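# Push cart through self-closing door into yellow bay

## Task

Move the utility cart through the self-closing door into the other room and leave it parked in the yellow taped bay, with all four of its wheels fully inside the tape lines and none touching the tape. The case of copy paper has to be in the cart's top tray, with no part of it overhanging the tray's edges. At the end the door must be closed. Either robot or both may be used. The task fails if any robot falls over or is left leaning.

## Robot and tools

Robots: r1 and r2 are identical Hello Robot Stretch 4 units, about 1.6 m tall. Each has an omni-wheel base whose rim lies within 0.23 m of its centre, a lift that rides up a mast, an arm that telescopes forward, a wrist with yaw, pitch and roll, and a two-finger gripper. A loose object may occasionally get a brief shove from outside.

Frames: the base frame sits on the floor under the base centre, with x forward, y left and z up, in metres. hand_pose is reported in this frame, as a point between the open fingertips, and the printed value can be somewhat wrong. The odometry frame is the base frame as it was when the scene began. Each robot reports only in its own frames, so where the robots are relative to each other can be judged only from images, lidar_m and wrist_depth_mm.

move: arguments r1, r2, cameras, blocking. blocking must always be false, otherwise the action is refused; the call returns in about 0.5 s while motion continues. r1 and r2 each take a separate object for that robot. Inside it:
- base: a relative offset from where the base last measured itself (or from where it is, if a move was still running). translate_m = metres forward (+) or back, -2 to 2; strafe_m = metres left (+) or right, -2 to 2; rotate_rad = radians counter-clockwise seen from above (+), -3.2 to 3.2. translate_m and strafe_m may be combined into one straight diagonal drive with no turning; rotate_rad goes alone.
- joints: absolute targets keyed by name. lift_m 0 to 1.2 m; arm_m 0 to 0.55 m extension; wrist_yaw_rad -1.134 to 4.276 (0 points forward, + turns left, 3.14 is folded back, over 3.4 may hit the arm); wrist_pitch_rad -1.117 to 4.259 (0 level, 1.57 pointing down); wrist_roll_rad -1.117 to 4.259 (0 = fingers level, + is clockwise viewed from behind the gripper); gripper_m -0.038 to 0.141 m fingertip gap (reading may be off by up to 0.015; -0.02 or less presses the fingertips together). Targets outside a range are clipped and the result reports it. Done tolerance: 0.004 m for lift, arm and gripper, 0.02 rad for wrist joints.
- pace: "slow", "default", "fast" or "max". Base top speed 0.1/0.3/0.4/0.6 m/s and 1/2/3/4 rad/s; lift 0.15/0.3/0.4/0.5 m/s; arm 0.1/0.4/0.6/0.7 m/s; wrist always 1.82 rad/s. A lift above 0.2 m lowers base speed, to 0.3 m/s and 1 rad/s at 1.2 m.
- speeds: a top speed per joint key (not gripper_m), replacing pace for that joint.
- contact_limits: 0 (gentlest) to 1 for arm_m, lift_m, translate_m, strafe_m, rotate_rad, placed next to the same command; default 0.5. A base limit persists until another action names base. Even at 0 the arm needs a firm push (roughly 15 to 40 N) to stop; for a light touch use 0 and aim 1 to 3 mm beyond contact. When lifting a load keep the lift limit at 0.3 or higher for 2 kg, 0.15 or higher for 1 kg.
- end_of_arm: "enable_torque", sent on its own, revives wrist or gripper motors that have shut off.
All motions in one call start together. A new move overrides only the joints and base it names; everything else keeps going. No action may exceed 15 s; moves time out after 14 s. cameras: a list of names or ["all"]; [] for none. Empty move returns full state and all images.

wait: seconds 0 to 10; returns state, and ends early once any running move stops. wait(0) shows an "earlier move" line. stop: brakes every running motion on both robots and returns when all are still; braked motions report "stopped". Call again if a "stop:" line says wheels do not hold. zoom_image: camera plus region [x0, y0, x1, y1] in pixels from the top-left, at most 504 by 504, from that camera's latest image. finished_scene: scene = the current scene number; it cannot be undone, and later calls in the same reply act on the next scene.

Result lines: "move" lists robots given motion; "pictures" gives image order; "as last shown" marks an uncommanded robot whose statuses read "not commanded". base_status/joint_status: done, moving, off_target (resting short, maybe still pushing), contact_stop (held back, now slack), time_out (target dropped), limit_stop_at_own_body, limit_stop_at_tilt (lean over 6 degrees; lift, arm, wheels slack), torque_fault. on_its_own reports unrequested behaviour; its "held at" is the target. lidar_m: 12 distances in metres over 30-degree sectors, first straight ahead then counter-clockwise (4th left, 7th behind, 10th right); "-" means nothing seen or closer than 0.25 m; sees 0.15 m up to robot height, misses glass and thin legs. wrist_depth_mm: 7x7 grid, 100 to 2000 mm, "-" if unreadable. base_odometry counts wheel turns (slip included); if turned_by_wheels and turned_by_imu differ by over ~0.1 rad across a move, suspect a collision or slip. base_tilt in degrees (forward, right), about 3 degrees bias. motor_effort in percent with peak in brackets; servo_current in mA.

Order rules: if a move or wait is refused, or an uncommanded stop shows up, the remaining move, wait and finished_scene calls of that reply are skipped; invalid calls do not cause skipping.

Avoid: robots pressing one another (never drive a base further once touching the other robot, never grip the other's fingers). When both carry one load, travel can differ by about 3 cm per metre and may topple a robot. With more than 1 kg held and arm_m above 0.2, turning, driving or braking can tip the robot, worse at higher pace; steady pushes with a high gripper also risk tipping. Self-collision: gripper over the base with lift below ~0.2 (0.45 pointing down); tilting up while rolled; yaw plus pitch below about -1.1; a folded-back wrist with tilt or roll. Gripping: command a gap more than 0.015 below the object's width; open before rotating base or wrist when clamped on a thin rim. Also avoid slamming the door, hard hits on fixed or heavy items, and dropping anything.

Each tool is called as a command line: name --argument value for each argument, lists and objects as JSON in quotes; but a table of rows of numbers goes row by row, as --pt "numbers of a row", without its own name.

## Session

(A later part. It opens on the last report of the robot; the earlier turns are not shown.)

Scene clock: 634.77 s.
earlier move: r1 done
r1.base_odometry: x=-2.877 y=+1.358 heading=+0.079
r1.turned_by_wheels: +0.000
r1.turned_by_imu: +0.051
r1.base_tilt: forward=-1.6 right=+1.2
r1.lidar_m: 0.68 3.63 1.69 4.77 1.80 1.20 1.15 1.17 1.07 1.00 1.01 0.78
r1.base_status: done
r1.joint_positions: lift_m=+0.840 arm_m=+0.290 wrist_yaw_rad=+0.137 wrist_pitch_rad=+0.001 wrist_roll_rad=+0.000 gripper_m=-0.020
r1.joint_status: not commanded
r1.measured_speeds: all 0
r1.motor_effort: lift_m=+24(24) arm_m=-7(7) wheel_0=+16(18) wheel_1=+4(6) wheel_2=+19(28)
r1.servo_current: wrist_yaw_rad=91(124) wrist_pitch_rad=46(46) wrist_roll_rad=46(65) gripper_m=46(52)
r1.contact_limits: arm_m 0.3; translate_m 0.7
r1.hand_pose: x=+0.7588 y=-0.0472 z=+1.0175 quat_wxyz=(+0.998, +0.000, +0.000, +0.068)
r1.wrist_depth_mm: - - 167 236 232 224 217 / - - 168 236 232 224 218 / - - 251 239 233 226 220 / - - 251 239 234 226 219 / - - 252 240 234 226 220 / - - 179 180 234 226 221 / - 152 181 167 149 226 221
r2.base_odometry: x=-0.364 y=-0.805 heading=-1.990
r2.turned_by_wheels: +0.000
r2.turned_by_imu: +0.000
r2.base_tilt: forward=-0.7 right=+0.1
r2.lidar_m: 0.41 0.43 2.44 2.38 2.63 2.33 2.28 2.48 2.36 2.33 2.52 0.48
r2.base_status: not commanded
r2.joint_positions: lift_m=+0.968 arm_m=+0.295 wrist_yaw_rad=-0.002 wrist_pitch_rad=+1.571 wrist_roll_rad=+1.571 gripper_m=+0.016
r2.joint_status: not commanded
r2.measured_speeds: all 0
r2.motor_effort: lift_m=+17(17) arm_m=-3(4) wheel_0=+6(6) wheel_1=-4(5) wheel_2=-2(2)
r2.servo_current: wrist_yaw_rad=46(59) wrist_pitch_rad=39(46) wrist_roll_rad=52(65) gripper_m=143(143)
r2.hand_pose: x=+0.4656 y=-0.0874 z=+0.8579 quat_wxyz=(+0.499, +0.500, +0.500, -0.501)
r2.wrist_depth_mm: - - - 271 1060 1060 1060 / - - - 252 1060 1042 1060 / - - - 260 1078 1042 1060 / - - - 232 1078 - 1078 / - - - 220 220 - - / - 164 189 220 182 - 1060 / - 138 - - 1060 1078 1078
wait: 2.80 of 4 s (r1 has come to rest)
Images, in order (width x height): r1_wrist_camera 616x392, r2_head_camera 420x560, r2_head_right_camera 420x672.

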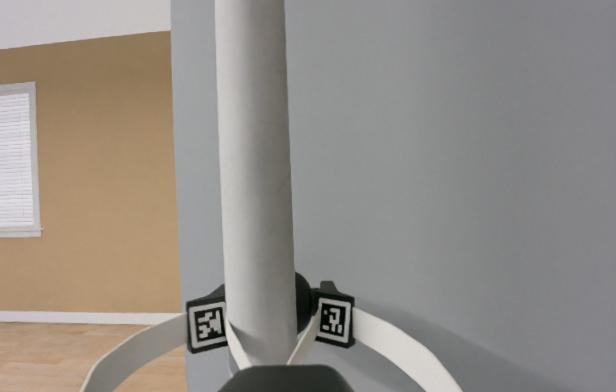

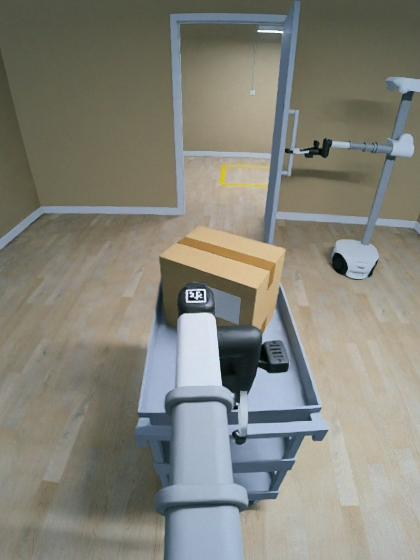

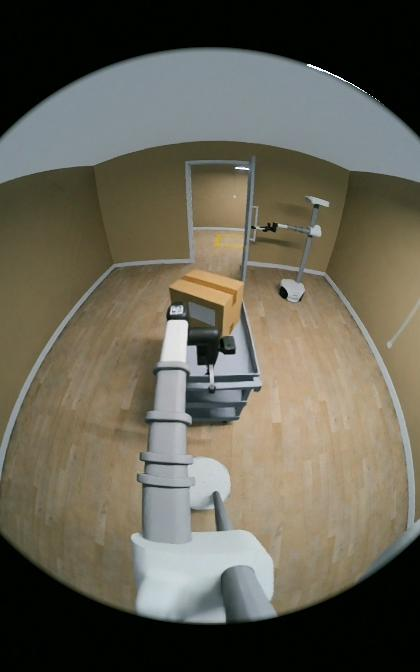

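move --blocking false --r2 '{"base":{"translate_m":0.9,"strafe_m":-0.06},"pace":"default"}'

wait --seconds 5 --cameras '["r2_head_camera","r2_head_left_camera","r2_wrist_camera","r1_head_camera"]'

Scene clock: 646.13 s.
move: r2 moving
r1: as last shown
r1.turned_by_imu: +0.000
r1.motor_effort: lift_m=+24(24) arm_m=-7(7) wheel_0=+16(17) wheel_1=+3(4) wheel_2=+19(19)
r1.contact_limits: arm_m 0.3; translate_m 0.7
r2.base_odometry: x=-0.379 y=-0.833 heading=-1.990
r2.turned_by_wheels: +0.000
r2.turned_by_imu: +0.000
r2.base_tilt: forward=-0.8 right=+0.1
r2.lidar_m: 0.39 0.42 2.46 2.40 2.61 2.36 2.31 2.54 2.36 2.33 2.51 0.44
r2.base_status: translate_m moving; strafe_m moving
r2.joint_positions: lift_m=+0.968 arm_m=+0.295 wrist_yaw_rad=-0.002 wrist_pitch_rad=+1.578 wrist_roll_rad=+1.571 gripper_m=+0.016
r2.joint_status: not commanded
r2.measured_speeds: translate_m=+0.120 strafe_m=-0.009 rotate_rad=-0.005 lift_m=+0.000 arm_m=+0.000 wrist_yaw_rad=+0.000 wrist_pitch_rad=+0.041 wrist_roll_rad=+0.000
r2.motor_effort: lift_m=+17(17) arm_m=-3(4) wheel_0=+6(11) wheel_1=+8(8) wheel_2=-16(17)
r2.servo_current: wrist_yaw_rad=39(52) wrist_pitch_rad=52(52) wrist_roll_rad=39(59) gripper_m=130(137)
r2.hand_pose: x=+0.4636 y=-0.0874 z=+0.8579 quat_wxyz=(+0.498, +0.499, +0.501, -0.502)
r2.wrist_depth_mm: - - - 264 1078 1078 1098 / - - - 223 1078 1078 1098 / - - - 222 1098 1098 1098 / - - - 222 221 - 1098 / - - - 220 220 - 1098 / - - 187 221 184 - 1098 / - - - - - 1118 1078
pictures: none

Scene clock: 650.13 s.
earlier move: r2 done
r1.base_odometry: x=-2.877 y=+1.358 heading=+0.079
r1.turned_by_wheels: +0.000
r1.turned_by_imu: +0.000
r1.base_tilt: forward=-1.5 right=+1.3
r1.lidar_m: 0.68 1.39 1.42 4.75 1.81 1.22 1.13 1.16 1.08 1.00 1.02 0.80
r1.base_status: not commanded
r1.joint_positions: lift_m=+0.840 arm_m=+0.290 wrist_yaw_rad=+0.137 wrist_pitch_rad=+0.001 wrist_roll_rad=+0.000 gripper_m=-0.020
r1.joint_status: not commanded
r1.measured_speeds: all 0
r1.on_its_own: wrist_yaw_rad is at rest, and its servo_current (117 mA) is outside its rest range (0 to 104 mA)
r1.motor_effort: lift_m=+24(24) arm_m=-7(7) wheel_0=+16(17) wheel_1=+4(4) wheel_2=+19(19)
r1.servo_current: wrist_yaw_rad=117(124) wrist_pitch_rad=46(52) wrist_roll_rad=59(65) gripper_m=46(59)
r1.contact_limits: arm_m 0.3; translate_m 0.7
r1.hand_pose: x=+0.7588 y=-0.0472 z=+1.0175 quat_wxyz=(+0.998, +0.000, +0.000, +0.068)
r1.wrist_depth_mm: - - 167 237 231 224 218 / - - 168 238 234 224 219 / - - 252 238 234 224 220 / - - 252 239 234 225 219 / 1078 - 253 240 235 226 220 / 1025 - 179 180 234 228 220 / - 152 181 167 150 227 221
r2.base_odometry: x=-0.785 y=-1.603 heading=-1.989
r2.turned_by_wheels: +0.001
r2.turned_by_imu: +0.004
r2.base_tilt: forward=-0.7 right=+0.1
r2.lidar_m: 0.32 0.32 2.40 2.37 2.58 3.24 3.19 3.06 2.41 2.37 1.81 0.48
r2.base_status: done
r2.joint_positions: lift_m=+0.968 arm_m=+0.295 wrist_yaw_rad=+0.004 wrist_pitch_rad=+1.573 wrist_roll_rad=+1.566 gripper_m=+0.016
r2.joint_status: not commanded
r2.measured_speeds: all 0
r2.motor_effort: lift_m=+17(17) arm_m=+4(4) wheel_0=+6(13) wheel_1=+5(10) wheel_2=+1(22)
r2.servo_current: wrist_yaw_rad=52(59) wrist_pitch_rad=33(78) wrist_roll_rad=46(59) gripper_m=130(137)
r2.hand_pose: x=+0.4656 y=-0.0874 z=+0.8579 quat_wxyz=(+0.502, +0.497, +0.503, -0.498)
r2.wrist_depth_mm: 1078 245 220 1078 1078 1042 1078 / 248 259 222 1078 1098 1060 1060 / - - 235 1098 1078 1042 1078 / - - 236 222 1060 - 1060 / - - 237 222 207 - - / - - 194 238 181 158 1078 / - 140 - - - 1078 1098
wait: 4.00 of 5 s (r2 has come to rest)
pictures: r1_head_camera, r2_head_camera, r2_head_left_camera, r2_wrist_camera
Images, in order (width x height): r1_head_camera 420x560, r2_head_camera 420x560, r2_head_left_camera 420x672, r2_wrist_camera 616x392.

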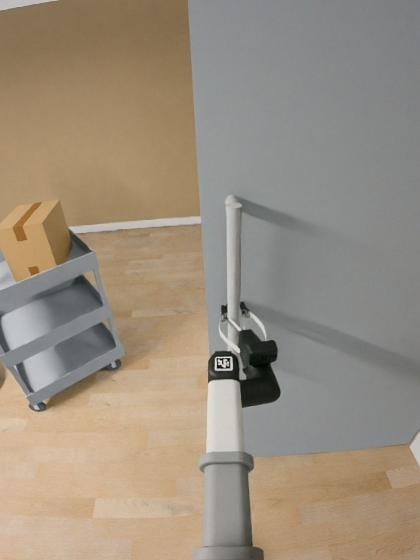

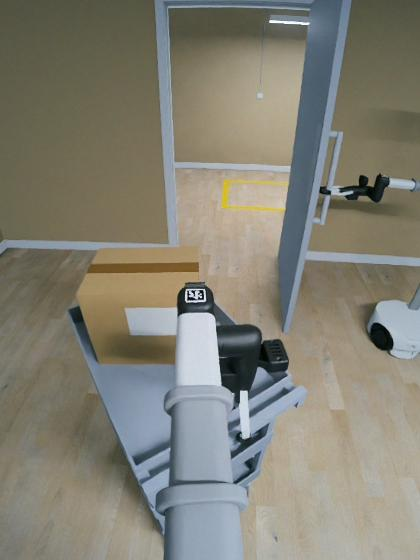

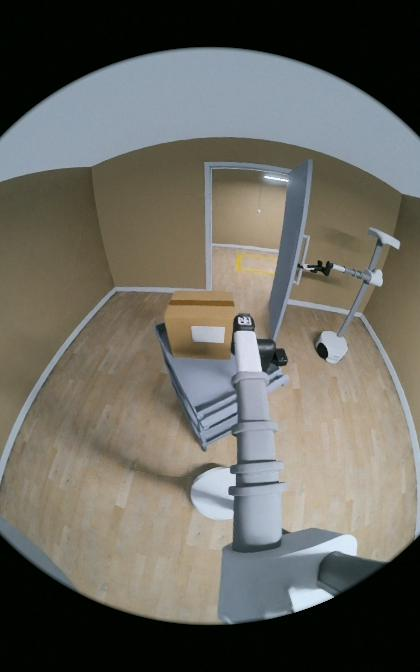

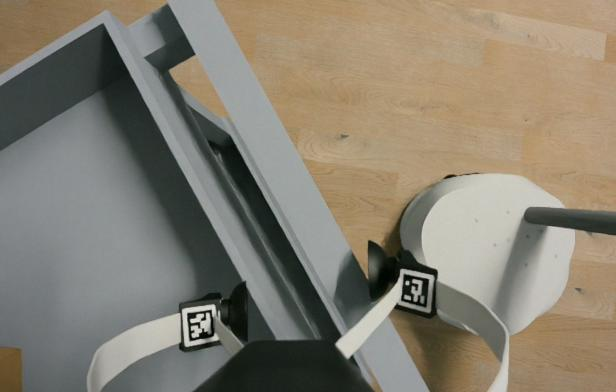

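move --blocking false --r2 '{"base":{"translate_m":-0.85,"strafe_m":-0.04},"pace":"default"}'

wait --seconds 5 --cameras '["r2_head_camera","r2_wrist_camera"]'

Scene clock: 675.60 s.
move: r2 moving
r1.base_odometry: x=-2.877 y=+1.358 heading=+0.079
r1.turned_by_wheels: +0.000
r1.turned_by_imu: +0.000
r1.base_tilt: forward=-1.6 right=+1.2
r1.lidar_m: 0.66 1.39 1.42 4.76 1.79 1.24 1.13 1.16 1.05 0.99 1.01 0.77
r1.base_status: not commanded
r1.joint_positions: lift_m=+0.840 arm_m=+0.290 wrist_yaw_rad=+0.137 wrist_pitch_rad=+0.001 wrist_roll_rad=+0.000 gripper_m=-0.020
r1.joint_status: not commanded
r1.measured_speeds: all 0
r1.motor_effort: lift_m=+24(24) arm_m=-7(7) wheel_0=+16(17) wheel_1=+3(4) wheel_2=+19(19)
r1.servo_current: wrist_yaw_rad=104(124) wrist_pitch_rad=39(46) wrist_roll_rad=46(52) gripper_m=52(52)
r1.contact_limits: arm_m 0.3; translate_m 0.7
r1.hand_pose: x=+0.7588 y=-0.0472 z=+1.0175 quat_wxyz=(+0.998, +0.000, +0.000, +0.068)
r1.wrist_depth_mm: - - 168 236 232 224 218 / - - 168 236 232 224 219 / - - 251 237 233 224 220 / - - 251 239 234 226 220 / 1042 - 253 240 235 226 220 / 1042 - 179 180 234 227 220 / - 153 181 167 149 226 222
r2.base_odometry: x=-0.773 y=-1.574 heading=-1.989
r2.turned_by_wheels: +0.001
r2.turned_by_imu: +0.001
r2.base_tilt: forward=-0.7 right=+0.1
r2.lidar_m: 0.35 0.32 2.42 2.38 2.58 3.19 3.15 3.02 2.41 2.35 1.86 0.53
r2.base_status: translate_m moving; strafe_m moving
r2.joint_positions: lift_m=+0.968 arm_m=+0.295 wrist_yaw_rad=+0.006 wrist_pitch_rad=+1.566 wrist_roll_rad=+1.565 gripper_m=+0.016
r2.joint_status: not commanded
r2.measured_speeds: translate_m=-0.119 strafe_m=-0.006 rotate_rad=-0.001 lift_m=+0.000 arm_m=+0.000 wrist_yaw_rad=+0.005 wrist_pitch_rad=-0.024 wrist_roll_rad=+0.000
r2.motor_effort: lift_m=+16(17) arm_m=+4(4) wheel_0=-4(7) wheel_1=-6(7) wheel_2=+17(17)
r2.servo_current: wrist_yaw_rad=52(59) wrist_pitch_rad=46(46) wrist_roll_rad=59(59) gripper_m=130(137)
r2.hand_pose: x=+0.4678 y=-0.0874 z=+0.8580 quat_wxyz=(+0.504, +0.498, +0.502, -0.496)
r2.wrist_depth_mm: 1078 251 224 1078 1078 1042 1060 / 256 258 224 1078 1060 1078 1042 / - - 224 1078 1060 1060 1060 / - - 253 224 1060 - 1060 / - - 244 224 1078 - - / - 172 207 224 185 - 1042 / - 151 - - 1078 1078 1042
pictures: none

Scene clock: 679.43 s.
earlier move: r2 done
r1.base_odometry: x=-2.877 y=+1.358 heading=+0.079
r1.turned_by_wheels: +0.000
r1.turned_by_imu: +0.000
r1.base_tilt: forward=-1.5 right=+1.2
r1.lidar_m: 0.68 3.66 1.52 2.61 1.84 1.24 1.13 1.15 1.07 1.00 1.04 0.81
r1.base_status: not commanded
r1.joint_positions: lift_m=+0.840 arm_m=+0.290 wrist_yaw_rad=+0.137 wrist_pitch_rad=+0.001 wrist_roll_rad=+0.000 gripper_m=-0.020
r1.joint_status: not commanded
r1.measured_speeds: all 0
r1.on_its_own: wrist_yaw_rad is at rest, and its servo_current (111 mA) is outside its rest range (0 to 104 mA)
r1.motor_effort: lift_m=+24(24) arm_m=-7(7) wheel_0=+16(17) wheel_1=+3(4) wheel_2=+19(19)
r1.servo_current: wrist_yaw_rad=111(124) wrist_pitch_rad=46(52) wrist_roll_rad=52(65) gripper_m=46(52)
r1.contact_limits: arm_m 0.3; translate_m 0.7
r1.hand_pose: x=+0.7588 y=-0.0472 z=+1.0175 quat_wxyz=(+0.998, +0.000, +0.000, +0.068)
r1.wrist_depth_mm: - - 168 237 231 224 218 / - - 168 237 234 223 218 / - - 251 238 234 224 220 / - - 250 238 233 225 220 / - - 253 239 234 226 221 / - - 179 180 235 227 221 / - 152 181 168 149 227 222
r2.base_odometry: x=-0.476 y=-0.810 heading=-1.990
r2.turned_by_wheels: -0.002
r2.turned_by_imu: -0.002
r2.base_tilt: forward=-0.7 right=+0.1
r2.lidar_m: 0.46 3.24 2.56 2.48 2.73 2.40 2.35 2.54 2.25 2.23 2.42 0.41
r2.base_status: done
r2.joint_positions: lift_m=+0.968 arm_m=+0.295 wrist_yaw_rad=-0.004 wrist_pitch_rad=+1.566 wrist_roll_rad=+1.574 gripper_m=+0.016
r2.joint_status: not commanded
r2.measured_speeds: all 0
r2.motor_effort: lift_m=+15(17) arm_m=-3(4) wheel_0=-9(14) wheel_1=-7(10) wheel_2=+0(23)
r2.servo_current: wrist_yaw_rad=46(59) wrist_pitch_rad=39(59) wrist_roll_rad=46(65) gripper_m=124(137)
r2.hand_pose: x=+0.4668 y=-0.0874 z=+0.8581 quat_wxyz=(+0.499, +0.503, +0.497, -0.501)
r2.wrist_depth_mm: 283 - - - 255 220 1042 / 293 - - - 1078 1042 1060 / - - - - 222 1060 1060 / - - - 1078 223 - 1042 / - - 209 1078 224 - - / - 156 183 224 185 - 1060 / - - - - 1060 1060 1060
wait: 3.83 of 5 s (r2 has come to rest)
Images, in order (width x height): r2_head_camera 420x560, r2_wrist_camera 616x392.

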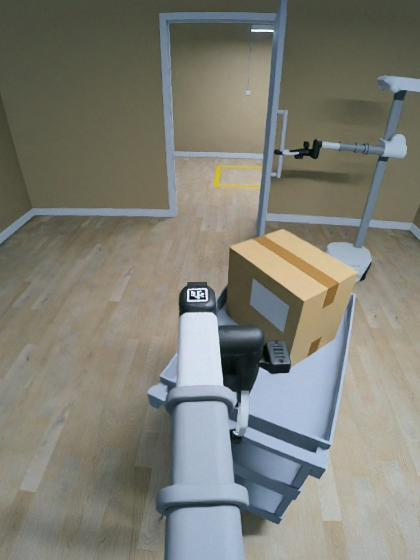

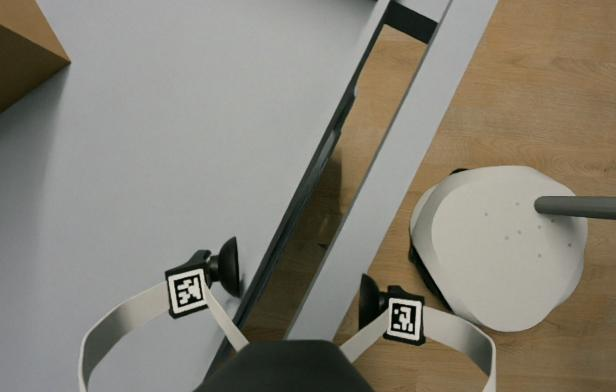

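move --blocking false --r2 '{"base":{"translate_m":-0.6},"pace":"slow"}'

wait --seconds 8 --cameras '["r2_head_camera"]'

Scene clock: 701.60 s.
move: r2 moving
r1.base_odometry: x=-2.877 y=+1.358 heading=+0.079
r1.turned_by_wheels: +0.000
r1.turned_by_imu: +0.000
r1.base_tilt: forward=-1.6 right=+1.2
r1.lidar_m: 0.66 3.66 1.54 2.61 1.81 1.23 1.12 1.18 1.08 0.99 1.03 0.79
r1.base_status: not commanded
r1.joint_positions: lift_m=+0.840 arm_m=+0.290 wrist_yaw_rad=+0.137 wrist_pitch_rad=+0.001 wrist_roll_rad=+0.000 gripper_m=-0.020
r1.joint_status: not commanded
r1.measured_speeds: all 0
r1.motor_effort: lift_m=+24(24) arm_m=-7(7) wheel_0=+16(17) wheel_1=+3(4) wheel_2=+19(19)
r1.servo_current: wrist_yaw_rad=98(111) wrist_pitch_rad=39(46) wrist_roll_rad=52(59) gripper_m=46(59)
r1.contact_limits: arm_m 0.3; translate_m 0.7
r1.hand_pose: x=+0.7588 y=-0.0472 z=+1.0175 quat_wxyz=(+0.998, +0.000, +0.000, +0.068)
r1.wrist_depth_mm: - - 167 236 231 224 218 / - - 168 237 232 224 218 / - - 252 238 233 225 219 / - - 252 238 233 225 220 / - - 252 240 234 226 221 / - - 180 180 235 227 220 / - 152 182 167 149 226 222
r2.base_odometry: x=-0.471 y=-0.799 heading=-1.991
r2.turned_by_wheels: -0.001
r2.turned_by_imu: -0.001
r2.base_tilt: forward=-0.7 right=+0.1
r2.lidar_m: 0.46 3.25 2.58 2.49 2.72 2.35 2.34 2.54 2.27 2.23 2.44 0.42
r2.base_status: translate_m moving
r2.joint_positions: lift_m=+0.968 arm_m=+0.295 wrist_yaw_rad=-0.004 wrist_pitch_rad=+1.566 wrist_roll_rad=+1.574 gripper_m=+0.016
r2.joint_status: not commanded
r2.measured_speeds: translate_m=-0.048 strafe_m=+0.000 rotate_rad=+0.003 lift_m=+0.000 arm_m=+0.000 wrist_yaw_rad=+0.000 wrist_pitch_rad=+0.000 wrist_roll_rad=+0.000
r2.motor_effort: lift_m=+15(15) arm_m=-4(4) wheel_0=-10(16) wheel_1=-10(10) wheel_2=+7(7)
r2.servo_current: wrist_yaw_rad=52(52) wrist_pitch_rad=39(46) wrist_roll_rad=52(59) gripper_m=124(130)
r2.hand_pose: x=+0.4668 y=-0.0874 z=+0.8581 quat_wxyz=(+0.499, +0.503, +0.497, -0.501)
r2.wrist_depth_mm: 286 - - - 253 1060 1042 / 291 - - - 294 1060 1042 / - - - 303 223 1060 1060 / - - - 1078 223 - 1060 / - - 208 243 1060 - - / - 158 185 224 187 - 1042 / - - 227 - 1078 1060 1078
pictures: none

Scene clock: 708.37 s.
earlier move: r2 done
r1.base_odometry: x=-2.877 y=+1.358 heading=+0.079
r1.turned_by_wheels: +0.000
r1.turned_by_imu: +0.000
r1.base_tilt: forward=-1.6 right=+1.2
r1.lidar_m: 0.69 3.64 2.06 2.07 1.77 1.23 1.12 1.18 1.08 1.00 1.01 0.79
r1.base_status: not commanded
r1.joint_positions: lift_m=+0.840 arm_m=+0.290 wrist_yaw_rad=+0.137 wrist_pitch_rad=+0.001 wrist_roll_rad=+0.000 gripper_m=-0.020
r1.joint_status: not commanded
r1.measured_speeds: all 0
r1.motor_effort: lift_m=+24(25) arm_m=-7(7) wheel_0=+16(17) wheel_1=+3(4) wheel_2=+19(19)
r1.servo_current: wrist_yaw_rad=91(124) wrist_pitch_rad=46(52) wrist_roll_rad=46(65) gripper_m=46(59)
r1.contact_limits: arm_m 0.3; translate_m 0.7
r1.hand_pose: x=+0.7588 y=-0.0472 z=+1.0175 quat_wxyz=(+0.998, +0.000, +0.000, +0.068)
r1.wrist_depth_mm: - - 167 237 231 224 218 / - - 168 236 232 224 219 / - - 251 239 234 224 219 / - - 253 238 234 227 220 / - - 252 241 236 227 220 / - - 179 180 235 225 220 / - 153 182 167 149 227 222
r2.base_odometry: x=-0.231 y=-0.263 heading=-1.991
r2.turned_by_wheels: +0.000
r2.turned_by_imu: -0.004
r2.base_tilt: forward=-0.7 right=+0.1
r2.lidar_m: 0.43 3.33 2.57 2.56 2.26 1.79 1.72 1.92 2.19 2.17 2.35 0.44
r2.base_status: done
r2.joint_positions: lift_m=+0.968 arm_m=+0.295 wrist_yaw_rad=-0.004 wrist_pitch_rad=+1.565 wrist_roll_rad=+1.574 gripper_m=+0.016
r2.joint_status: not commanded
r2.measured_speeds: all 0
r2.motor_effort: lift_m=+15(15) arm_m=-4(4) wheel_0=-9(16) wheel_1=-7(12) wheel_2=+3(9)
r2.servo_current: wrist_yaw_rad=52(65) wrist_pitch_rad=46(52) wrist_roll_rad=59(59) gripper_m=130(130)
r2.hand_pose: x=+0.4672 y=-0.0874 z=+0.8581 quat_wxyz=(+0.500, +0.503, +0.497, -0.500)
r2.wrist_depth_mm: - - - 266 221 1078 1060 / - - - 544 221 1060 1042 / - - - 544 222 1060 1060 / - - - 249 1078 - 1060 / - - 224 291 1078 - - / - 162 190 224 186 - 1060 / - - - - 1078 1060 1042
wait: 6.77 of 8 s (r2 has come to rest)
Images, in order (width x height): r2_head_camera 420x560.

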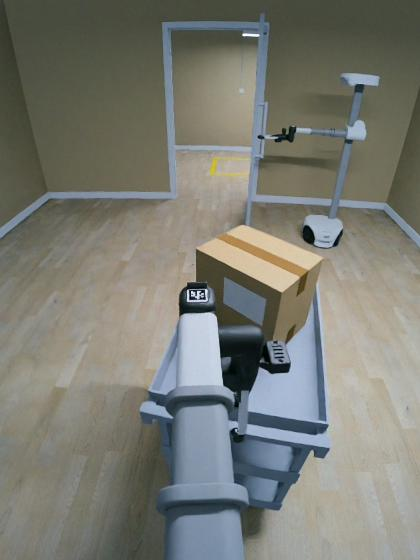

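move --blocking false --r2 '{"base":{"translate_m":-0.25,"strafe_m":0.36},"pace":"slow"}'

wait --seconds 7

move --blocking false --r2 '{"base":{"translate_m":-0.8},"pace":"slow"}'

wait --seconds 10 --cameras '["r2_head_camera"]'

Scene clock: 722.67 s.
move: r2 moving
r1: as last shown
r1.contact_limits: arm_m 0.3; translate_m 0.7
r2.base_odometry: x=-0.219 y=-0.260 heading=-1.992
r2.turned_by_wheels: -0.001
r2.turned_by_imu: +0.000
r2.base_tilt: forward=-0.7 right=+0.1
r2.lidar_m: 0.46 3.34 2.60 2.55 2.23 1.78 1.75 1.90 2.18 2.15 2.36 0.43
r2.base_status: translate_m moving; strafe_m moving
r2.joint_positions: lift_m=+0.968 arm_m=+0.295 wrist_yaw_rad=-0.004 wrist_pitch_rad=+1.565 wrist_roll_rad=+1.574 gripper_m=+0.016
r2.joint_status: not commanded
r2.measured_speeds: translate_m=-0.027 strafe_m=+0.040 rotate_rad=+0.000 lift_m=+0.000 arm_m=+0.000 wrist_yaw_rad=+0.000 wrist_pitch_rad=+0.000 wrist_roll_rad=+0.000
r2.motor_effort: lift_m=+15(15) arm_m=-3(4) wheel_0=-16(16) wheel_1=+4(6) wheel_2=+4(7)
r2.servo_current: wrist_yaw_rad=59(59) wrist_pitch_rad=46(52) wrist_roll_rad=46(59) gripper_m=124(130)
r2.hand_pose: x=+0.4672 y=-0.0874 z=+0.8581 quat_wxyz=(+0.500, +0.503, +0.497, -0.500)
r2.wrist_depth_mm: - - - 266 222 1060 1042 / - - - 549 222 1078 1042 / - - - 282 1078 1078 1078 / - - - 260 1078 - 1060 / - - 225 224 1078 - - / - 163 185 224 185 - 1060 / - - - - 1078 1078 1078
pictures: none

Scene clock: 727.83 s.
earlier move: r2 done
r1.base_odometry: x=-2.877 y=+1.358 heading=+0.079
r1.turned_by_wheels: +0.000
r1.turned_by_imu: +0.000
r1.base_tilt: forward=-1.6 right=+1.2
r1.lidar_m: 0.68 3.65 2.44 2.53 1.80 1.20 1.14 1.17 1.06 1.00 1.02 0.79
r1.base_status: not commanded
r1.joint_positions: lift_m=+0.840 arm_m=+0.290 wrist_yaw_rad=+0.137 wrist_pitch_rad=+0.001 wrist_roll_rad=+0.000 gripper_m=-0.020
r1.joint_status: not commanded
r1.measured_speeds: all 0
r1.motor_effort: lift_m=+24(24) arm_m=-7(7) wheel_0=+16(17) wheel_1=+3(4) wheel_2=+19(19)
r1.servo_current: wrist_yaw_rad=85(130) wrist_pitch_rad=39(52) wrist_roll_rad=46(65) gripper_m=52(52)
r1.contact_limits: arm_m 0.3; translate_m 0.7
r1.hand_pose: x=+0.7588 y=-0.0472 z=+1.0175 quat_wxyz=(+0.998, +0.000, +0.000, +0.068)
r1.wrist_depth_mm: - - 167 237 231 223 218 / - - 168 237 233 224 218 / - - 252 238 233 225 220 / - - 250 238 233 227 220 / - - 252 240 233 226 220 / - - 179 180 234 226 221 / - 152 182 167 149 226 222
r2.base_odometry: x=+0.199 y=-0.182 heading=-1.992
r2.turned_by_wheels: +0.000
r2.turned_by_imu: -0.005
r2.base_tilt: forward=-0.7 right=+0.1
r2.lidar_m: 0.46 2.90 2.27 2.21 1.92 1.49 1.46 1.62 2.38 2.48 2.69 0.33
r2.base_status: done
r2.joint_positions: lift_m=+0.968 arm_m=+0.295 wrist_yaw_rad=-0.005 wrist_pitch_rad=+1.570 wrist_roll_rad=+1.575 gripper_m=+0.016
r2.joint_status: not commanded
r2.measured_speeds: all 0
r2.motor_effort: lift_m=+14(15) arm_m=-3(4) wheel_0=-11(18) wheel_1=+3(6) wheel_2=+1(7)
r2.servo_current: wrist_yaw_rad=65(65) wrist_pitch_rad=46(52) wrist_roll_rad=59(65) gripper_m=124(137)
r2.hand_pose: x=+0.4658 y=-0.0874 z=+0.8581 quat_wxyz=(+0.498, +0.503, +0.497, -0.502)
r2.wrist_depth_mm: 283 - - - - 249 1060 / - - - - 223 223 1060 / - - - - 1078 223 1078 / - - - 225 225 - 1098 / - - 205 1060 224 - - / - 162 185 224 192 - 1098 / - - 1078 - 1060 1060 1078
wait: 5.17 of 7 s (r2 has come to rest)
pictures: none

Scene clock: 728.33 s.
move: r2 moving
r1: as last shown
r1.contact_limits: arm_m 0.3; translate_m 0.7
r2.base_odometry: x=+0.204 y=-0.171 heading=-1.993
r2.turned_by_wheels: -0.001
r2.turned_by_imu: -0.001
r2.base_tilt: forward=-0.7 right=+0.1
r2.lidar_m: 0.48 2.95 2.27 2.23 1.91 1.47 1.45 1.56 2.35 2.49 2.69 0.37
r2.base_status: translate_m moving
r2.joint_positions: lift_m=+0.968 arm_m=+0.295 wrist_yaw_rad=-0.005 wrist_pitch_rad=+1.570 wrist_roll_rad=+1.575 gripper_m=+0.016
r2.joint_status: not commanded
r2.measured_speeds: translate_m=-0.047 strafe_m=+0.000 rotate_rad=+0.003 lift_m=+0.000 arm_m=+0.000 wrist_yaw_rad=+0.000 wrist_pitch_rad=+0.000 wrist_roll_rad=+0.000
r2.motor_effort: lift_m=+14(14) arm_m=-4(4) wheel_0=-12(15) wheel_1=-10(10) wheel_2=+6(6)
r2.servo_current: wrist_yaw_rad=59(65) wrist_pitch_rad=39(46) wrist_roll_rad=46(59) gripper_m=130(130)
r2.hand_pose: x=+0.4658 y=-0.0874 z=+0.8581 quat_wxyz=(+0.498, +0.503, +0.497, -0.502)
r2.wrist_depth_mm: 285 - - - - 246 - / - - - - 1060 221 1060 / - - - - 1060 223 1060 / - - - 1078 224 - 842 / - - 204 1078 224 - - / - 158 186 226 193 - 1078 / - - 1078 - 184 1060 1060
pictures: none

Scene clock: 737.10 s.
earlier move: r2 done
r1.base_odometry: x=-2.877 y=+1.358 heading=+0.079
r1.turned_by_wheels: +0.000
r1.turned_by_imu: -0.001
r1.base_tilt: forward=-1.5 right=+1.2
r1.lidar_m: 0.70 3.67 3.17 3.14 1.79 1.24 1.14 1.15 1.07 1.00 1.01 0.79
r1.base_status: not commanded
r1.joint_positions: lift_m=+0.840 arm_m=+0.290 wrist_yaw_rad=+0.137 wrist_pitch_rad=+0.001 wrist_roll_rad=+0.000 gripper_m=-0.020
r1.joint_status: not commanded
r1.measured_speeds: all 0
r1.motor_effort: lift_m=+24(24) arm_m=-7(7) wheel_0=+16(17) wheel_1=+4(4) wheel_2=+19(19)
r1.servo_current: wrist_yaw_rad=104(117) wrist_pitch_rad=39(52) wrist_roll_rad=46(72) gripper_m=52(59)
r1.contact_limits: arm_m 0.3; translate_m 0.7
r1.hand_pose: x=+0.7588 y=-0.0472 z=+1.0175 quat_wxyz=(+0.998, +0.000, +0.000, +0.068)
r1.wrist_depth_mm: - - 168 236 230 224 218 / - - 168 237 232 224 218 / - - 252 237 233 224 219 / - - 252 238 233 225 220 / - - 251 241 235 225 220 / - - 179 180 234 227 222 / - 152 182 167 149 226 222
r2.base_odometry: x=+0.526 y=+0.548 heading=-1.992
r2.turned_by_wheels: +0.001
r2.turned_by_imu: +0.002
r2.base_tilt: forward=-0.7 right=+0.0
r2.lidar_m: 0.45 0.51 2.36 1.94 0.86 0.68 0.67 0.74 1.08 2.41 2.57 0.46
r2.base_status: done
r2.joint_positions: lift_m=+0.968 arm_m=+0.295 wrist_yaw_rad=-0.003 wrist_pitch_rad=+1.567 wrist_roll_rad=+1.573 gripper_m=+0.016
r2.joint_status: not commanded
r2.measured_speeds: all 0
r2.motor_effort: lift_m=+13(14) arm_m=-3(4) wheel_0=-4(15) wheel_1=-6(11) wheel_2=+7(12)
r2.servo_current: wrist_yaw_rad=39(65) wrist_pitch_rad=39(52) wrist_roll_rad=52(72) gripper_m=72(130)
r2.hand_pose: x=+0.4667 y=-0.0874 z=+0.8582 quat_wxyz=(+0.500, +0.502, +0.498, -0.500)
r2.wrist_depth_mm: - - 242 278 1078 1078 1060 / - - 249 220 1078 1042 1042 / - - 257 220 1078 1078 1060 / - - 235 220 1078 - 1042 / - - 240 220 1078 - - / - - 187 221 189 - 1078 / - 128 - - - 1098 1042
wait: 8.77 of 10 s (r2 has come to rest)
Images, in order (width x height): r2_head_camera 420x560.

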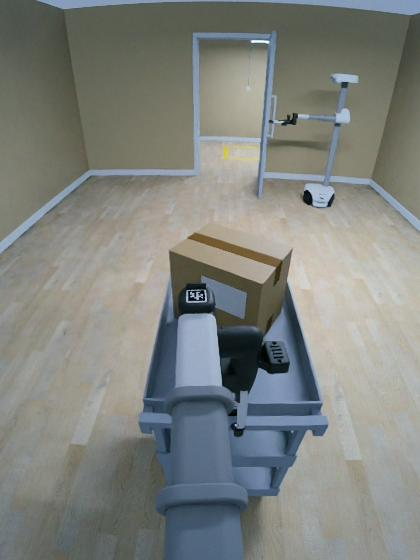

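move --blocking false --r2 '{"joints":{"gripper_m":0.12}}'

wait --seconds 1.5 --cameras '["r2_wrist_camera"]'

Scene clock: 747.13 s.
move: r2 moving
r1: as last shown
r1.turned_by_imu: +0.000
r1.contact_limits: arm_m 0.3; translate_m 0.7
r2.base_odometry: x=+0.526 y=+0.548 heading=-1.992
r2.turned_by_wheels: +0.000
r2.turned_by_imu: +0.001
r2.base_tilt: forward=-0.7 right=+0.1
r2.lidar_m: 0.45 0.50 2.38 1.93 0.89 0.66 0.65 0.73 1.08 2.40 2.61 0.47
r2.base_status: not commanded
r2.joint_positions: lift_m=+0.968 arm_m=+0.295 wrist_yaw_rad=-0.003 wrist_pitch_rad=+1.567 wrist_roll_rad=+1.572 gripper_m=+0.035
r2.joint_status: gripper_m moving
r2.measured_speeds: translate_m=+0.000 strafe_m=+0.000 rotate_rad=+0.000 lift_m=+0.000 arm_m=+0.000 wrist_yaw_rad=+0.000 wrist_pitch_rad=+0.000 wrist_roll_rad=-0.003
r2.motor_effort: lift_m=+14(14) arm_m=-4(4) wheel_0=-4(4) wheel_1=-6(6) wheel_2=+7(7)
r2.servo_current: wrist_yaw_rad=52(52) wrist_pitch_rad=39(46) wrist_roll_rad=39(65) gripper_m=104(104)
r2.hand_pose: x=+0.4667 y=-0.0874 z=+0.8582 quat_wxyz=(+0.500, +0.502, +0.498, -0.500)
r2.wrist_depth_mm: - - 244 219 1060 1078 1042 / - - 251 219 1060 1060 1060 / - - 260 220 1060 1060 1060 / - - 237 220 1078 - 1060 / - - 224 220 1078 - - / - - 191 220 186 - 1060 / - - 226 - - 1078 1060
pictures: none

Scene clock: 748.53 s.
earlier move: r2 done
r1.base_odometry: x=-2.877 y=+1.358 heading=+0.079
r1.turned_by_wheels: +0.000
r1.turned_by_imu: +0.000
r1.base_tilt: forward=-1.6 right=+1.2
r1.lidar_m: 0.69 3.65 3.09 3.08 1.78 1.24 1.13 1.17 1.07 0.99 1.03 0.80
r1.base_status: not commanded
r1.joint_positions: lift_m=+0.840 arm_m=+0.290 wrist_yaw_rad=+0.137 wrist_pitch_rad=+0.001 wrist_roll_rad=+0.000 gripper_m=-0.020
r1.joint_status: not commanded
r1.measured_speeds: all 0
r1.motor_effort: lift_m=+24(24) arm_m=-7(7) wheel_0=+16(17) wheel_1=+4(4) wheel_2=+19(19)
r1.servo_current: wrist_yaw_rad=98(124) wrist_pitch_rad=39(52) wrist_roll_rad=39(72) gripper_m=52(52)
r1.contact_limits: arm_m 0.3; translate_m 0.7
r1.hand_pose: x=+0.7588 y=-0.0472 z=+1.0175 quat_wxyz=(+0.998, +0.000, +0.000, +0.068)
r1.wrist_depth_mm: - - 167 236 231 224 217 / - - 168 237 232 224 218 / - - 252 239 233 225 219 / - - 251 238 234 226 220 / - - 252 240 233 226 220 / - - 180 180 234 227 221 / - 152 181 167 148 227 222
r2.base_odometry: x=+0.526 y=+0.548 heading=-1.992
r2.turned_by_wheels: +0.000
r2.turned_by_imu: +0.000
r2.base_tilt: forward=-0.7 right=+0.1
r2.lidar_m: 0.51 3.04 2.38 1.90 0.89 0.69 0.68 0.73 1.13 2.40 2.59 0.50
r2.base_status: not commanded
r2.joint_positions: lift_m=+0.968 arm_m=+0.295 wrist_yaw_rad=-0.003 wrist_pitch_rad=+1.571 wrist_roll_rad=+1.572 gripper_m=+0.120
r2.joint_status: all done
r2.measured_speeds: all 0
r2.motor_effort: lift_m=+14(14) arm_m=-3(4) wheel_0=-3(4) wheel_1=-6(6) wheel_2=+6(7)
r2.servo_current: wrist_yaw_rad=52(59) wrist_pitch_rad=39(46) wrist_roll_rad=39(65) gripper_m=52(130)
r2.hand_pose: x=+0.4655 y=-0.0874 z=+0.8581 quat_wxyz=(+0.499, +0.501, +0.499, -0.501)
r2.wrist_depth_mm: - - 235 1060 1060 1060 1078 / - - 219 1078 1060 1078 1060 / - 225 220 1060 1098 1060 1078 / - 234 219 1078 1078 - 1078 / - 226 220 1060 1078 - - / - 185 218 1078 198 - 1078 / - 221 220 - 1078 1060 1078
wait: 1.40 of 1.5 s (r2 has come to rest)
Images, in order (width x height): r2_wrist_camera 616x392.

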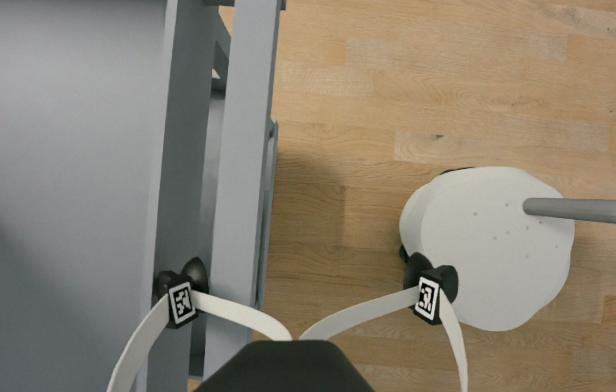

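move --blocking false --r2 '{"joints":{"arm_m":0.345},"pace":"slow"}'

wait --seconds 1.5

move --blocking false --r2 '{"joints":{"gripper_m":0.0}}'

wait --seconds 2 --cameras '["r2_wrist_camera","r2_head_camera"]'

Scene clock: 758.53 s.
move: r2 moving
r1: as last shown
r1.contact_limits: arm_m 0.3; translate_m 0.7
r2.base_odometry: x=+0.526 y=+0.548 heading=-1.992
r2.turned_by_wheels: +0.000
r2.turned_by_imu: +0.000
r2.base_tilt: forward=-0.7 right=+0.1
r2.lidar_m: 0.51 3.04 2.36 1.94 0.89 0.69 0.67 0.73 1.10 2.39 2.60 0.51
r2.base_status: not commanded
r2.joint_positions: lift_m=+0.968 arm_m=+0.307 wrist_yaw_rad=-0.003 wrist_pitch_rad=+1.571 wrist_roll_rad=+1.572 gripper_m=+0.120
r2.joint_status: arm_m moving
r2.measured_speeds: translate_m=+0.000 strafe_m=+0.000 rotate_rad=+0.000 lift_m=+0.000 arm_m=+0.049 wrist_yaw_rad=+0.000 wrist_pitch_rad=+0.000 wrist_roll_rad=-0.001
r2.motor_effort: lift_m=+14(15) arm_m=+13(13) wheel_0=-3(4) wheel_1=-6(6) wheel_2=+6(6)
r2.servo_current: wrist_yaw_rad=46(52) wrist_pitch_rad=39(46) wrist_roll_rad=39(59) gripper_m=52(52)
r2.hand_pose: x=+0.4779 y=-0.0874 z=+0.8581 quat_wxyz=(+0.499, +0.501, +0.499, -0.501)
r2.wrist_depth_mm: - - 245 1060 1078 1060 1060 / - - 235 1078 1078 1042 1098 / - - 224 1078 1060 1078 1118 / - - 230 1078 1078 - 1098 / - - 220 1078 1078 - - / - 168 198 1078 196 - 1098 / - - 256 - 1078 1098 1078
pictures: none

Scene clock: 759.73 s.
earlier move: r2 done
r1.base_odometry: x=-2.877 y=+1.358 heading=+0.079
r1.turned_by_wheels: +0.000
r1.turned_by_imu: +0.000
r1.base_tilt: forward=-1.6 right=+1.2
r1.lidar_m: 0.67 3.66 3.05 3.03 1.78 1.22 1.12 1.17 1.09 0.98 1.04 0.79
r1.base_status: not commanded
r1.joint_positions: lift_m=+0.840 arm_m=+0.290 wrist_yaw_rad=+0.137 wrist_pitch_rad=+0.001 wrist_roll_rad=+0.000 gripper_m=-0.020
r1.joint_status: not commanded
r1.measured_speeds: all 0
r1.on_its_own: wrist_yaw_rad is at rest, and its servo_current (111 mA) is outside its rest range (0 to 104 mA)
r1.motor_effort: lift_m=+24(24) arm_m=-7(7) wheel_0=+16(17) wheel_1=+3(4) wheel_2=+19(19)
r1.servo_current: wrist_yaw_rad=111(117) wrist_pitch_rad=39(52) wrist_roll_rad=46(59) gripper_m=39(52)
r1.contact_limits: arm_m 0.3; translate_m 0.7
r1.hand_pose: x=+0.7588 y=-0.0472 z=+1.0175 quat_wxyz=(+0.998, +0.000, +0.000, +0.068)
r1.wrist_depth_mm: - - 167 237 231 224 218 / - - 168 237 232 224 218 / - - 251 237 232 225 220 / - - 251 238 234 225 220 / - - 252 241 234 228 220 / - - 179 180 234 227 221 / - 153 182 168 149 226 222
r2.base_odometry: x=+0.526 y=+0.548 heading=-1.992
r2.turned_by_wheels: +0.000
r2.turned_by_imu: +0.000
r2.base_tilt: forward=-0.6 right=+0.1
r2.lidar_m: 0.53 3.01 2.39 1.94 0.88 0.69 0.67 0.72 1.09 2.41 2.62 0.52
r2.base_status: not commanded
r2.joint_positions: lift_m=+0.968 arm_m=+0.345 wrist_yaw_rad=-0.003 wrist_pitch_rad=+1.571 wrist_roll_rad=+1.572 gripper_m=+0.120
r2.joint_status: all done
r2.measured_speeds: all 0
r2.motor_effort: lift_m=+14(15) arm_m=+7(14) wheel_0=-3(4) wheel_1=-6(6) wheel_2=+6(6)
r2.servo_current: wrist_yaw_rad=46(52) wrist_pitch_rad=39(52) wrist_roll_rad=46(59) gripper_m=46(59)
r2.hand_pose: x=+0.5153 y=-0.0874 z=+0.8581 quat_wxyz=(+0.499, +0.501, +0.499, -0.501)
r2.wrist_depth_mm: - - 237 1098 1060 1060 1060 / - - 229 1060 1078 1078 1060 / - - 219 1078 1060 1078 1078 / - 230 220 1078 1078 - 1078 / - 227 220 1078 1060 - - / - 186 217 1078 199 - 1078 / - - 221 - 1078 1098 1078
wait: 1.20 of 1.5 s (r2 has come to rest)
pictures: none

Scene clock: 760.23 s.
move: r2 moving
r1.base_odometry: x=-2.877 y=+1.358 heading=+0.079
r1.turned_by_wheels: +0.000
r1.turned_by_imu: +0.000
r1.base_tilt: forward=-1.5 right=+1.2
r1.lidar_m: 0.68 3.65 3.07 3.04 1.78 1.25 1.15 1.15 1.06 0.99 1.02 0.80
r1.base_status: not commanded
r1.joint_positions: lift_m=+0.840 arm_m=+0.290 wrist_yaw_rad=+0.137 wrist_pitch_rad=+0.001 wrist_roll_rad=+0.000 gripper_m=-0.020
r1.joint_status: not commanded
r1.measured_speeds: all 0
r1.motor_effort: lift_m=+24(24) arm_m=-7(7) wheel_0=+16(17) wheel_1=+3(4) wheel_2=+19(19)
r1.servo_current: wrist_yaw_rad=91(111) wrist_pitch_rad=39(46) wrist_roll_rad=39(59) gripper_m=52(52)
r1.contact_limits: arm_m 0.3; translate_m 0.7
r1.hand_pose: x=+0.7588 y=-0.0472 z=+1.0175 quat_wxyz=(+0.998, +0.000, +0.000, +0.068)
r1.wrist_depth_mm: - - 167 237 230 224 218 / - - 168 236 232 224 217 / - - 252 239 234 224 220 / - - 251 237 233 225 220 / - - 252 240 235 225 221 / - - 180 180 234 226 222 / - 153 181 167 149 226 222
r2.base_odometry: x=+0.526 y=+0.548 heading=-1.992
r2.turned_by_wheels: +0.000
r2.turned_by_imu: +0.000
r2.base_tilt: forward=-0.7 right=+0.1
r2.lidar_m: 0.55 3.01 2.38 1.91 0.89 0.68 0.65 0.72 1.08 2.41 2.59 0.54
r2.base_status: not commanded
r2.joint_positions: lift_m=+0.968 arm_m=+0.345 wrist_yaw_rad=-0.002 wrist_pitch_rad=+1.571 wrist_roll_rad=+1.572 gripper_m=+0.106
r2.joint_status: gripper_m moving
r2.measured_speeds: translate_m=+0.000 strafe_m=+0.000 rotate_rad=+0.000 lift_m=+0.000 arm_m=+0.000 wrist_yaw_rad=+0.003 wrist_pitch_rad=-0.012 wrist_roll_rad=+0.000
r2.motor_effort: lift_m=+14(15) arm_m=+6(7) wheel_0=-3(4) wheel_1=-6(6) wheel_2=+6(6)
r2.servo_current: wrist_yaw_rad=52(59) wrist_pitch_rad=39(39) wrist_roll_rad=46(59) gripper_m=111(111)
r2.hand_pose: x=+0.5156 y=-0.0874 z=+0.8581 quat_wxyz=(+0.499, +0.501, +0.499, -0.501)
r2.wrist_depth_mm: - - 236 1060 1098 1060 1060 / - - 241 1060 1060 1060 1060 / - - 220 1060 1078 1098 1078 / - 229 220 1078 1078 - 820 / - 227 222 1060 1078 - - / - 186 218 1078 200 - - / - - 222 - 1078 1060 1060
pictures: none

Scene clock: 761.77 s.
earlier move: r2 done
r1.base_odometry: x=-2.877 y=+1.358 heading=+0.079
r1.turned_by_wheels: +0.000
r1.turned_by_imu: +0.000
r1.base_tilt: forward=-1.5 right=+1.2
r1.lidar_m: 0.67 3.65 3.11 3.09 1.80 1.25 1.13 1.18 1.09 1.00 1.02 0.80
r1.base_status: not commanded
r1.joint_positions: lift_m=+0.840 arm_m=+0.290 wrist_yaw_rad=+0.137 wrist_pitch_rad=+0.001 wrist_roll_rad=+0.000 gripper_m=-0.020
r1.joint_status: not commanded
r1.measured_speeds: all 0
r1.motor_effort: lift_m=+24(24) arm_m=-7(7) wheel_0=+16(17) wheel_1=+4(4) wheel_2=+19(19)
r1.servo_current: wrist_yaw_rad=91(117) wrist_pitch_rad=46(52) wrist_roll_rad=26(65) gripper_m=46(52)
r1.contact_limits: arm_m 0.3; translate_m 0.7
r1.hand_pose: x=+0.7588 y=-0.0472 z=+1.0175 quat_wxyz=(+0.998, +0.000, +0.000, +0.068)
r1.wrist_depth_mm: - - 167 236 232 224 218 / - - 168 237 233 224 219 / - - 252 239 233 226 220 / - - 251 239 235 227 220 / - - 252 241 234 227 220 / - - 180 179 234 228 221 / - 153 181 167 150 226 221
r2.base_odometry: x=+0.526 y=+0.548 heading=-1.992
r2.turned_by_wheels: +0.000
r2.turned_by_imu: +0.000
r2.base_tilt: forward=-0.6 right=+0.0
r2.lidar_m: 0.50 3.04 2.39 1.91 0.89 0.68 0.66 0.73 1.10 2.39 2.61 0.49
r2.base_status: not commanded
r2.joint_positions: lift_m=+0.968 arm_m=+0.345 wrist_yaw_rad=-0.001 wrist_pitch_rad=+1.570 wrist_roll_rad=+1.572 gripper_m=+0.001
r2.joint_status: all done
r2.measured_speeds: all 0
r2.motor_effort: lift_m=+16(17) arm_m=+5(7) wheel_0=-3(4) wheel_1=-6(6) wheel_2=+6(6)
r2.servo_current: wrist_yaw_rad=52(59) wrist_pitch_rad=39(52) wrist_roll_rad=46(59) gripper_m=111(189)
r2.hand_pose: x=+0.5159 y=-0.0874 z=+0.8579 quat_wxyz=(+0.500, +0.501, +0.499, -0.500)
r2.wrist_depth_mm: - - 240 217 1060 1042 1078 / - - 230 216 1078 1060 1078 / - - 217 217 1078 1078 1098 / - - - 217 1078 - 1098 / - - 227 218 1060 - - / - - 184 219 180 - 1060 / - - - - 1078 1098 1078
wait: 1.53 of 2 s (r2 has come to rest)
pictures: r2_head_camera, r2_wrist_camera
Images, in order (width x height): r2_head_camera 420x560, r2_wrist_camera 616x392.

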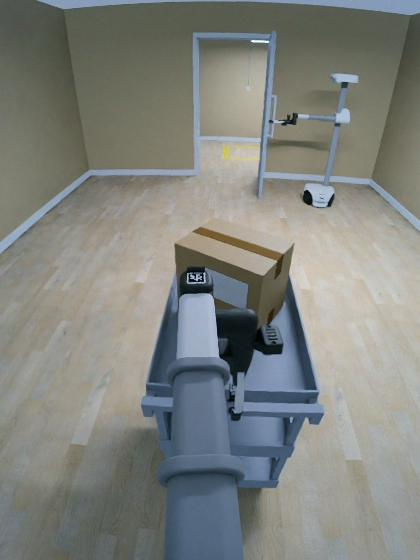

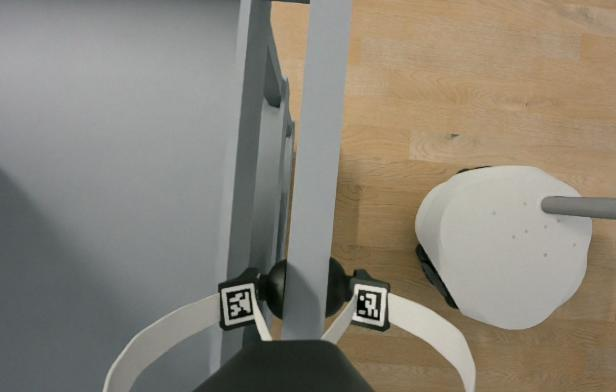

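move --blocking false --r2 '{"base":{"translate_m":0.5,"strafe_m":-0.05},"pace":"slow"}'

wait --seconds 7 --cameras '["r2_head_camera","r2_wrist_camera"]'

Scene clock: 769.33 s.
move: r2 moving
r1: as last shown
r1.contact_limits: arm_m 0.3; translate_m 0.7
r2.base_odometry: x=+0.520 y=+0.537 heading=-1.992
r2.turned_by_wheels: +0.000
r2.turned_by_imu: +0.001
r2.base_tilt: forward=-0.7 right=+0.1
r2.lidar_m: 0.51 3.05 2.38 1.95 0.91 0.69 0.66 0.75 1.12 2.40 2.60 0.52
r2.base_status: translate_m moving; strafe_m moving
r2.joint_positions: lift_m=+0.968 arm_m=+0.345 wrist_yaw_rad=-0.001 wrist_pitch_rad=+1.572 wrist_roll_rad=+1.572 gripper_m=+0.001
r2.joint_status: not commanded
r2.measured_speeds: translate_m=+0.049 strafe_m=-0.005 rotate_rad=+0.002 lift_m=+0.000 arm_m=+0.000 wrist_yaw_rad=+0.000 wrist_pitch_rad=+0.003 wrist_roll_rad=+0.000
r2.motor_effort: lift_m=+17(17) arm_m=+5(5) wheel_0=+13(13) wheel_1=+5(6) wheel_2=-11(13)
r2.servo_current: wrist_yaw_rad=46(59) wrist_pitch_rad=46(46) wrist_roll_rad=46(65) gripper_m=117(117)
r2.hand_pose: x=+0.5152 y=-0.0874 z=+0.8579 quat_wxyz=(+0.499, +0.500, +0.500, -0.501)
r2.wrist_depth_mm: - - - 279 1098 1078 1060 / - - 216 217 1078 1060 1078 / - - 228 216 1060 1078 1078 / - - 236 219 1078 - 1060 / - - 222 218 1078 - - / - - 187 213 181 - 1098 / - - - - 1118 1098 1078
pictures: none

Scene clock: 775.13 s.
earlier move: r2 done
r1.base_odometry: x=-2.877 y=+1.358 heading=+0.079
r1.turned_by_wheels: +0.000
r1.turned_by_imu: +0.000
r1.base_tilt: forward=-1.6 right=+1.2
r1.lidar_m: 0.69 3.65 2.60 2.87 1.80 1.24 1.13 1.17 1.08 1.00 1.02 0.77
r1.base_status: not commanded
r1.joint_positions: lift_m=+0.840 arm_m=+0.290 wrist_yaw_rad=+0.137 wrist_pitch_rad=+0.001 wrist_roll_rad=+0.000 gripper_m=-0.020
r1.joint_status: not commanded
r1.measured_speeds: all 0
r1.motor_effort: lift_m=+24(24) arm_m=-7(7) wheel_0=+16(17) wheel_1=+3(4) wheel_2=+19(19)
r1.servo_current: wrist_yaw_rad=98(124) wrist_pitch_rad=46(52) wrist_roll_rad=52(78) gripper_m=52(52)
r1.contact_limits: arm_m 0.3; translate_m 0.7
r1.hand_pose: x=+0.7588 y=-0.0472 z=+1.0175 quat_wxyz=(+0.998, +0.000, +0.000, +0.068)
r1.wrist_depth_mm: - - 167 237 231 224 217 / - - 168 237 232 224 219 / - - 250 239 234 224 220 / - - 252 238 232 226 220 / - - 252 240 234 226 221 / - - 179 179 233 228 221 / - 152 181 167 149 225 221
r2.base_odometry: x=+0.276 y=+0.112 heading=-1.992
r2.turned_by_wheels: +0.000
r2.turned_by_imu: -0.001
r2.base_tilt: forward=-0.7 right=+0.1
r2.lidar_m: 0.51 3.03 2.37 2.32 1.54 1.20 1.16 1.26 1.90 2.41 2.61 0.50
r2.base_status: done
r2.joint_positions: lift_m=+0.968 arm_m=+0.345 wrist_yaw_rad=-0.002 wrist_pitch_rad=+1.573 wrist_roll_rad=+1.572 gripper_m=+0.001
r2.joint_status: not commanded
r2.measured_speeds: all 0
r2.motor_effort: lift_m=+17(17) arm_m=+5(5) wheel_0=+3(13) wheel_1=+4(8) wheel_2=-7(14)
r2.servo_current: wrist_yaw_rad=39(59) wrist_pitch_rad=46(52) wrist_roll_rad=39(65) gripper_m=111(124)
r2.hand_pose: x=+0.5151 y=-0.0874 z=+0.8579 quat_wxyz=(+0.499, +0.500, +0.500, -0.501)
r2.wrist_depth_mm: - - - 300 1098 1078 1098 / - - - 217 1060 1060 1078 / - - - 218 1060 1060 1060 / - - 232 218 1078 - 1078 / - - 223 218 1060 - - / - - 185 219 180 - 1078 / - - 219 - 1098 1078 1098
wait: 5.80 of 7 s (r2 has come to rest)
Images, in order (width x height): r2_head_camera 420x560, r2_wrist_camera 616x392.

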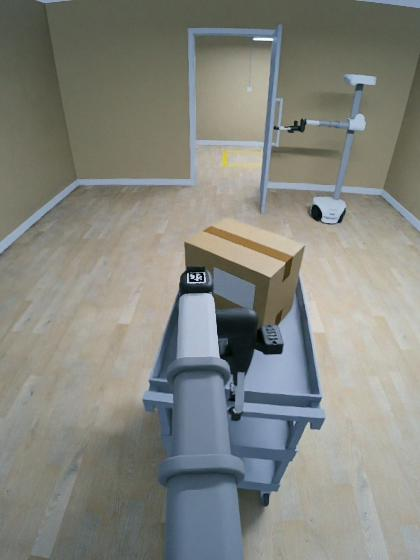

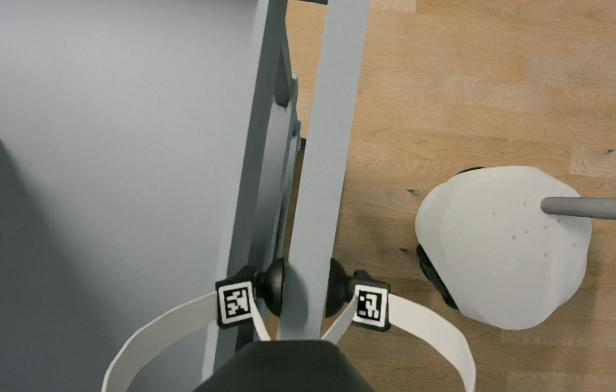

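move --blocking false --r2 '{"base":{"translate_m":0.4,"strafe_m":-0.15},"pace":"slow"}'

wait --seconds 7 --cameras '["r2_head_camera","r2_wrist_camera"]'

Scene clock: 781.53 s.
move: r2 moving
r1: as last shown
r1.contact_limits: arm_m 0.3; translate_m 0.7
r2.base_odometry: x=+0.267 y=+0.103 heading=-1.992
r2.turned_by_wheels: +0.000
r2.turned_by_imu: +0.001
r2.base_tilt: forward=-0.7 right=+0.1
r2.lidar_m: 0.50 3.02 2.31 2.34 1.54 1.19 1.19 1.29 1.92 2.40 2.60 0.48
r2.base_status: translate_m moving; strafe_m moving
r2.joint_positions: lift_m=+0.968 arm_m=+0.345 wrist_yaw_rad=-0.002 wrist_pitch_rad=+1.573 wrist_roll_rad=+1.572 gripper_m=+0.001
r2.joint_status: not commanded
r2.measured_speeds: translate_m=+0.049 strafe_m=-0.018 rotate_rad=+0.002 lift_m=+0.000 arm_m=+0.000 wrist_yaw_rad=+0.000 wrist_pitch_rad=+0.000 wrist_roll_rad=+0.000
r2.motor_effort: lift_m=+17(17) arm_m=+5(5) wheel_0=+6(11) wheel_1=+3(5) wheel_2=-12(13)
r2.servo_current: wrist_yaw_rad=39(46) wrist_pitch_rad=39(46) wrist_roll_rad=39(59) gripper_m=111(117)
r2.hand_pose: x=+0.5151 y=-0.0874 z=+0.8579 quat_wxyz=(+0.499, +0.500, +0.500, -0.501)
r2.wrist_depth_mm: - - - 271 1078 1078 1078 / - - - 243 1060 1060 1078 / - - - 216 1078 1078 1098 / - - 230 217 1098 - 854 / - - 220 219 1078 - - / - - 188 218 180 - 1060 / - - - - 1078 1098 1078
pictures: none

Scene clock: 786.53 s.
earlier move: r2 done
r1.base_odometry: x=-2.877 y=+1.358 heading=+0.079
r1.turned_by_wheels: +0.000
r1.turned_by_imu: +0.000
r1.base_tilt: forward=-1.5 right=+1.2
r1.lidar_m: 0.67 3.64 2.22 2.69 1.78 1.24 1.13 1.15 1.09 0.99 1.02 0.78
r1.base_status: not commanded
r1.joint_positions: lift_m=+0.840 arm_m=+0.290 wrist_yaw_rad=+0.137 wrist_pitch_rad=+0.001 wrist_roll_rad=+0.000 gripper_m=-0.020
r1.joint_status: not commanded
r1.measured_speeds: all 0
r1.on_its_own: wrist_yaw_rad is at rest, and its servo_current (111 mA) is outside its rest range (0 to 104 mA)
r1.motor_effort: lift_m=+24(24) arm_m=-7(7) wheel_0=+16(17) wheel_1=+4(4) wheel_2=+19(19)
r1.servo_current: wrist_yaw_rad=111(117) wrist_pitch_rad=39(52) wrist_roll_rad=46(72) gripper_m=46(52)
r1.contact_limits: arm_m 0.3; translate_m 0.7
r1.hand_pose: x=+0.7588 y=-0.0472 z=+1.0175 quat_wxyz=(+0.998, +0.000, +0.000, +0.068)
r1.wrist_depth_mm: - - 167 237 230 224 217 / - - 168 237 232 223 218 / - - 252 238 234 225 220 / - - 252 239 234 226 220 / - - 252 239 235 226 220 / - - 180 180 234 227 221 / - 152 182 168 149 227 222
r2.base_odometry: x=-0.024 y=-0.191 heading=-1.992
r2.turned_by_wheels: +0.000
r2.turned_by_imu: +0.003
r2.base_tilt: forward=-0.7 right=+0.1
r2.lidar_m: 0.45 0.47 2.47 2.42 2.07 1.62 1.58 1.73 2.36 2.31 2.50 0.55
r2.base_status: done
r2.joint_positions: lift_m=+0.968 arm_m=+0.345 wrist_yaw_rad=-0.001 wrist_pitch_rad=+1.573 wrist_roll_rad=+1.570 gripper_m=+0.001
r2.joint_status: not commanded
r2.measured_speeds: all 0
r2.motor_effort: lift_m=+17(17) arm_m=+5(5) wheel_0=+6(13) wheel_1=+5(8) wheel_2=-5(13)
r2.servo_current: wrist_yaw_rad=39(59) wrist_pitch_rad=39(52) wrist_roll_rad=59(59) gripper_m=111(117)
r2.hand_pose: x=+0.5151 y=-0.0874 z=+0.8579 quat_wxyz=(+0.499, +0.500, +0.500, -0.501)
r2.wrist_depth_mm: 268 - 248 1078 1078 1042 1060 / - - 238 1060 1078 1060 1060 / - - 244 218 1078 1060 1060 / - - 237 219 1078 - 1078 / - - 229 219 1078 - - / - - 184 220 182 - 1078 / - - - - 1078 1098 1098
wait: 5.00 of 7 s (r2 has come to rest)
Images, in order (width x height): r2_head_camera 420x560, r2_wrist_camera 616x392.

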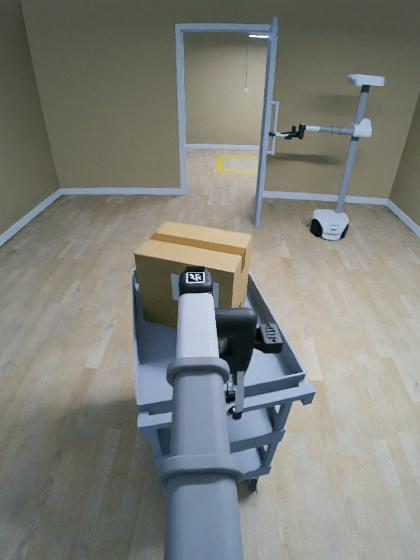

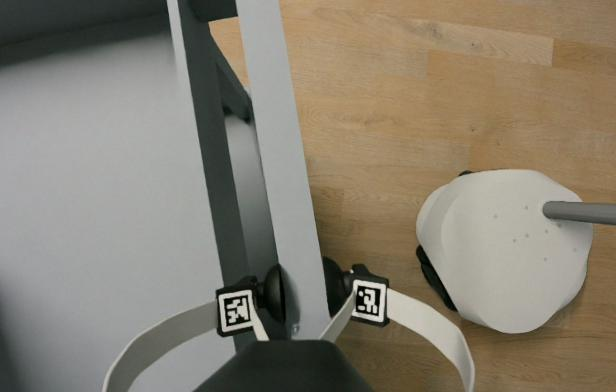

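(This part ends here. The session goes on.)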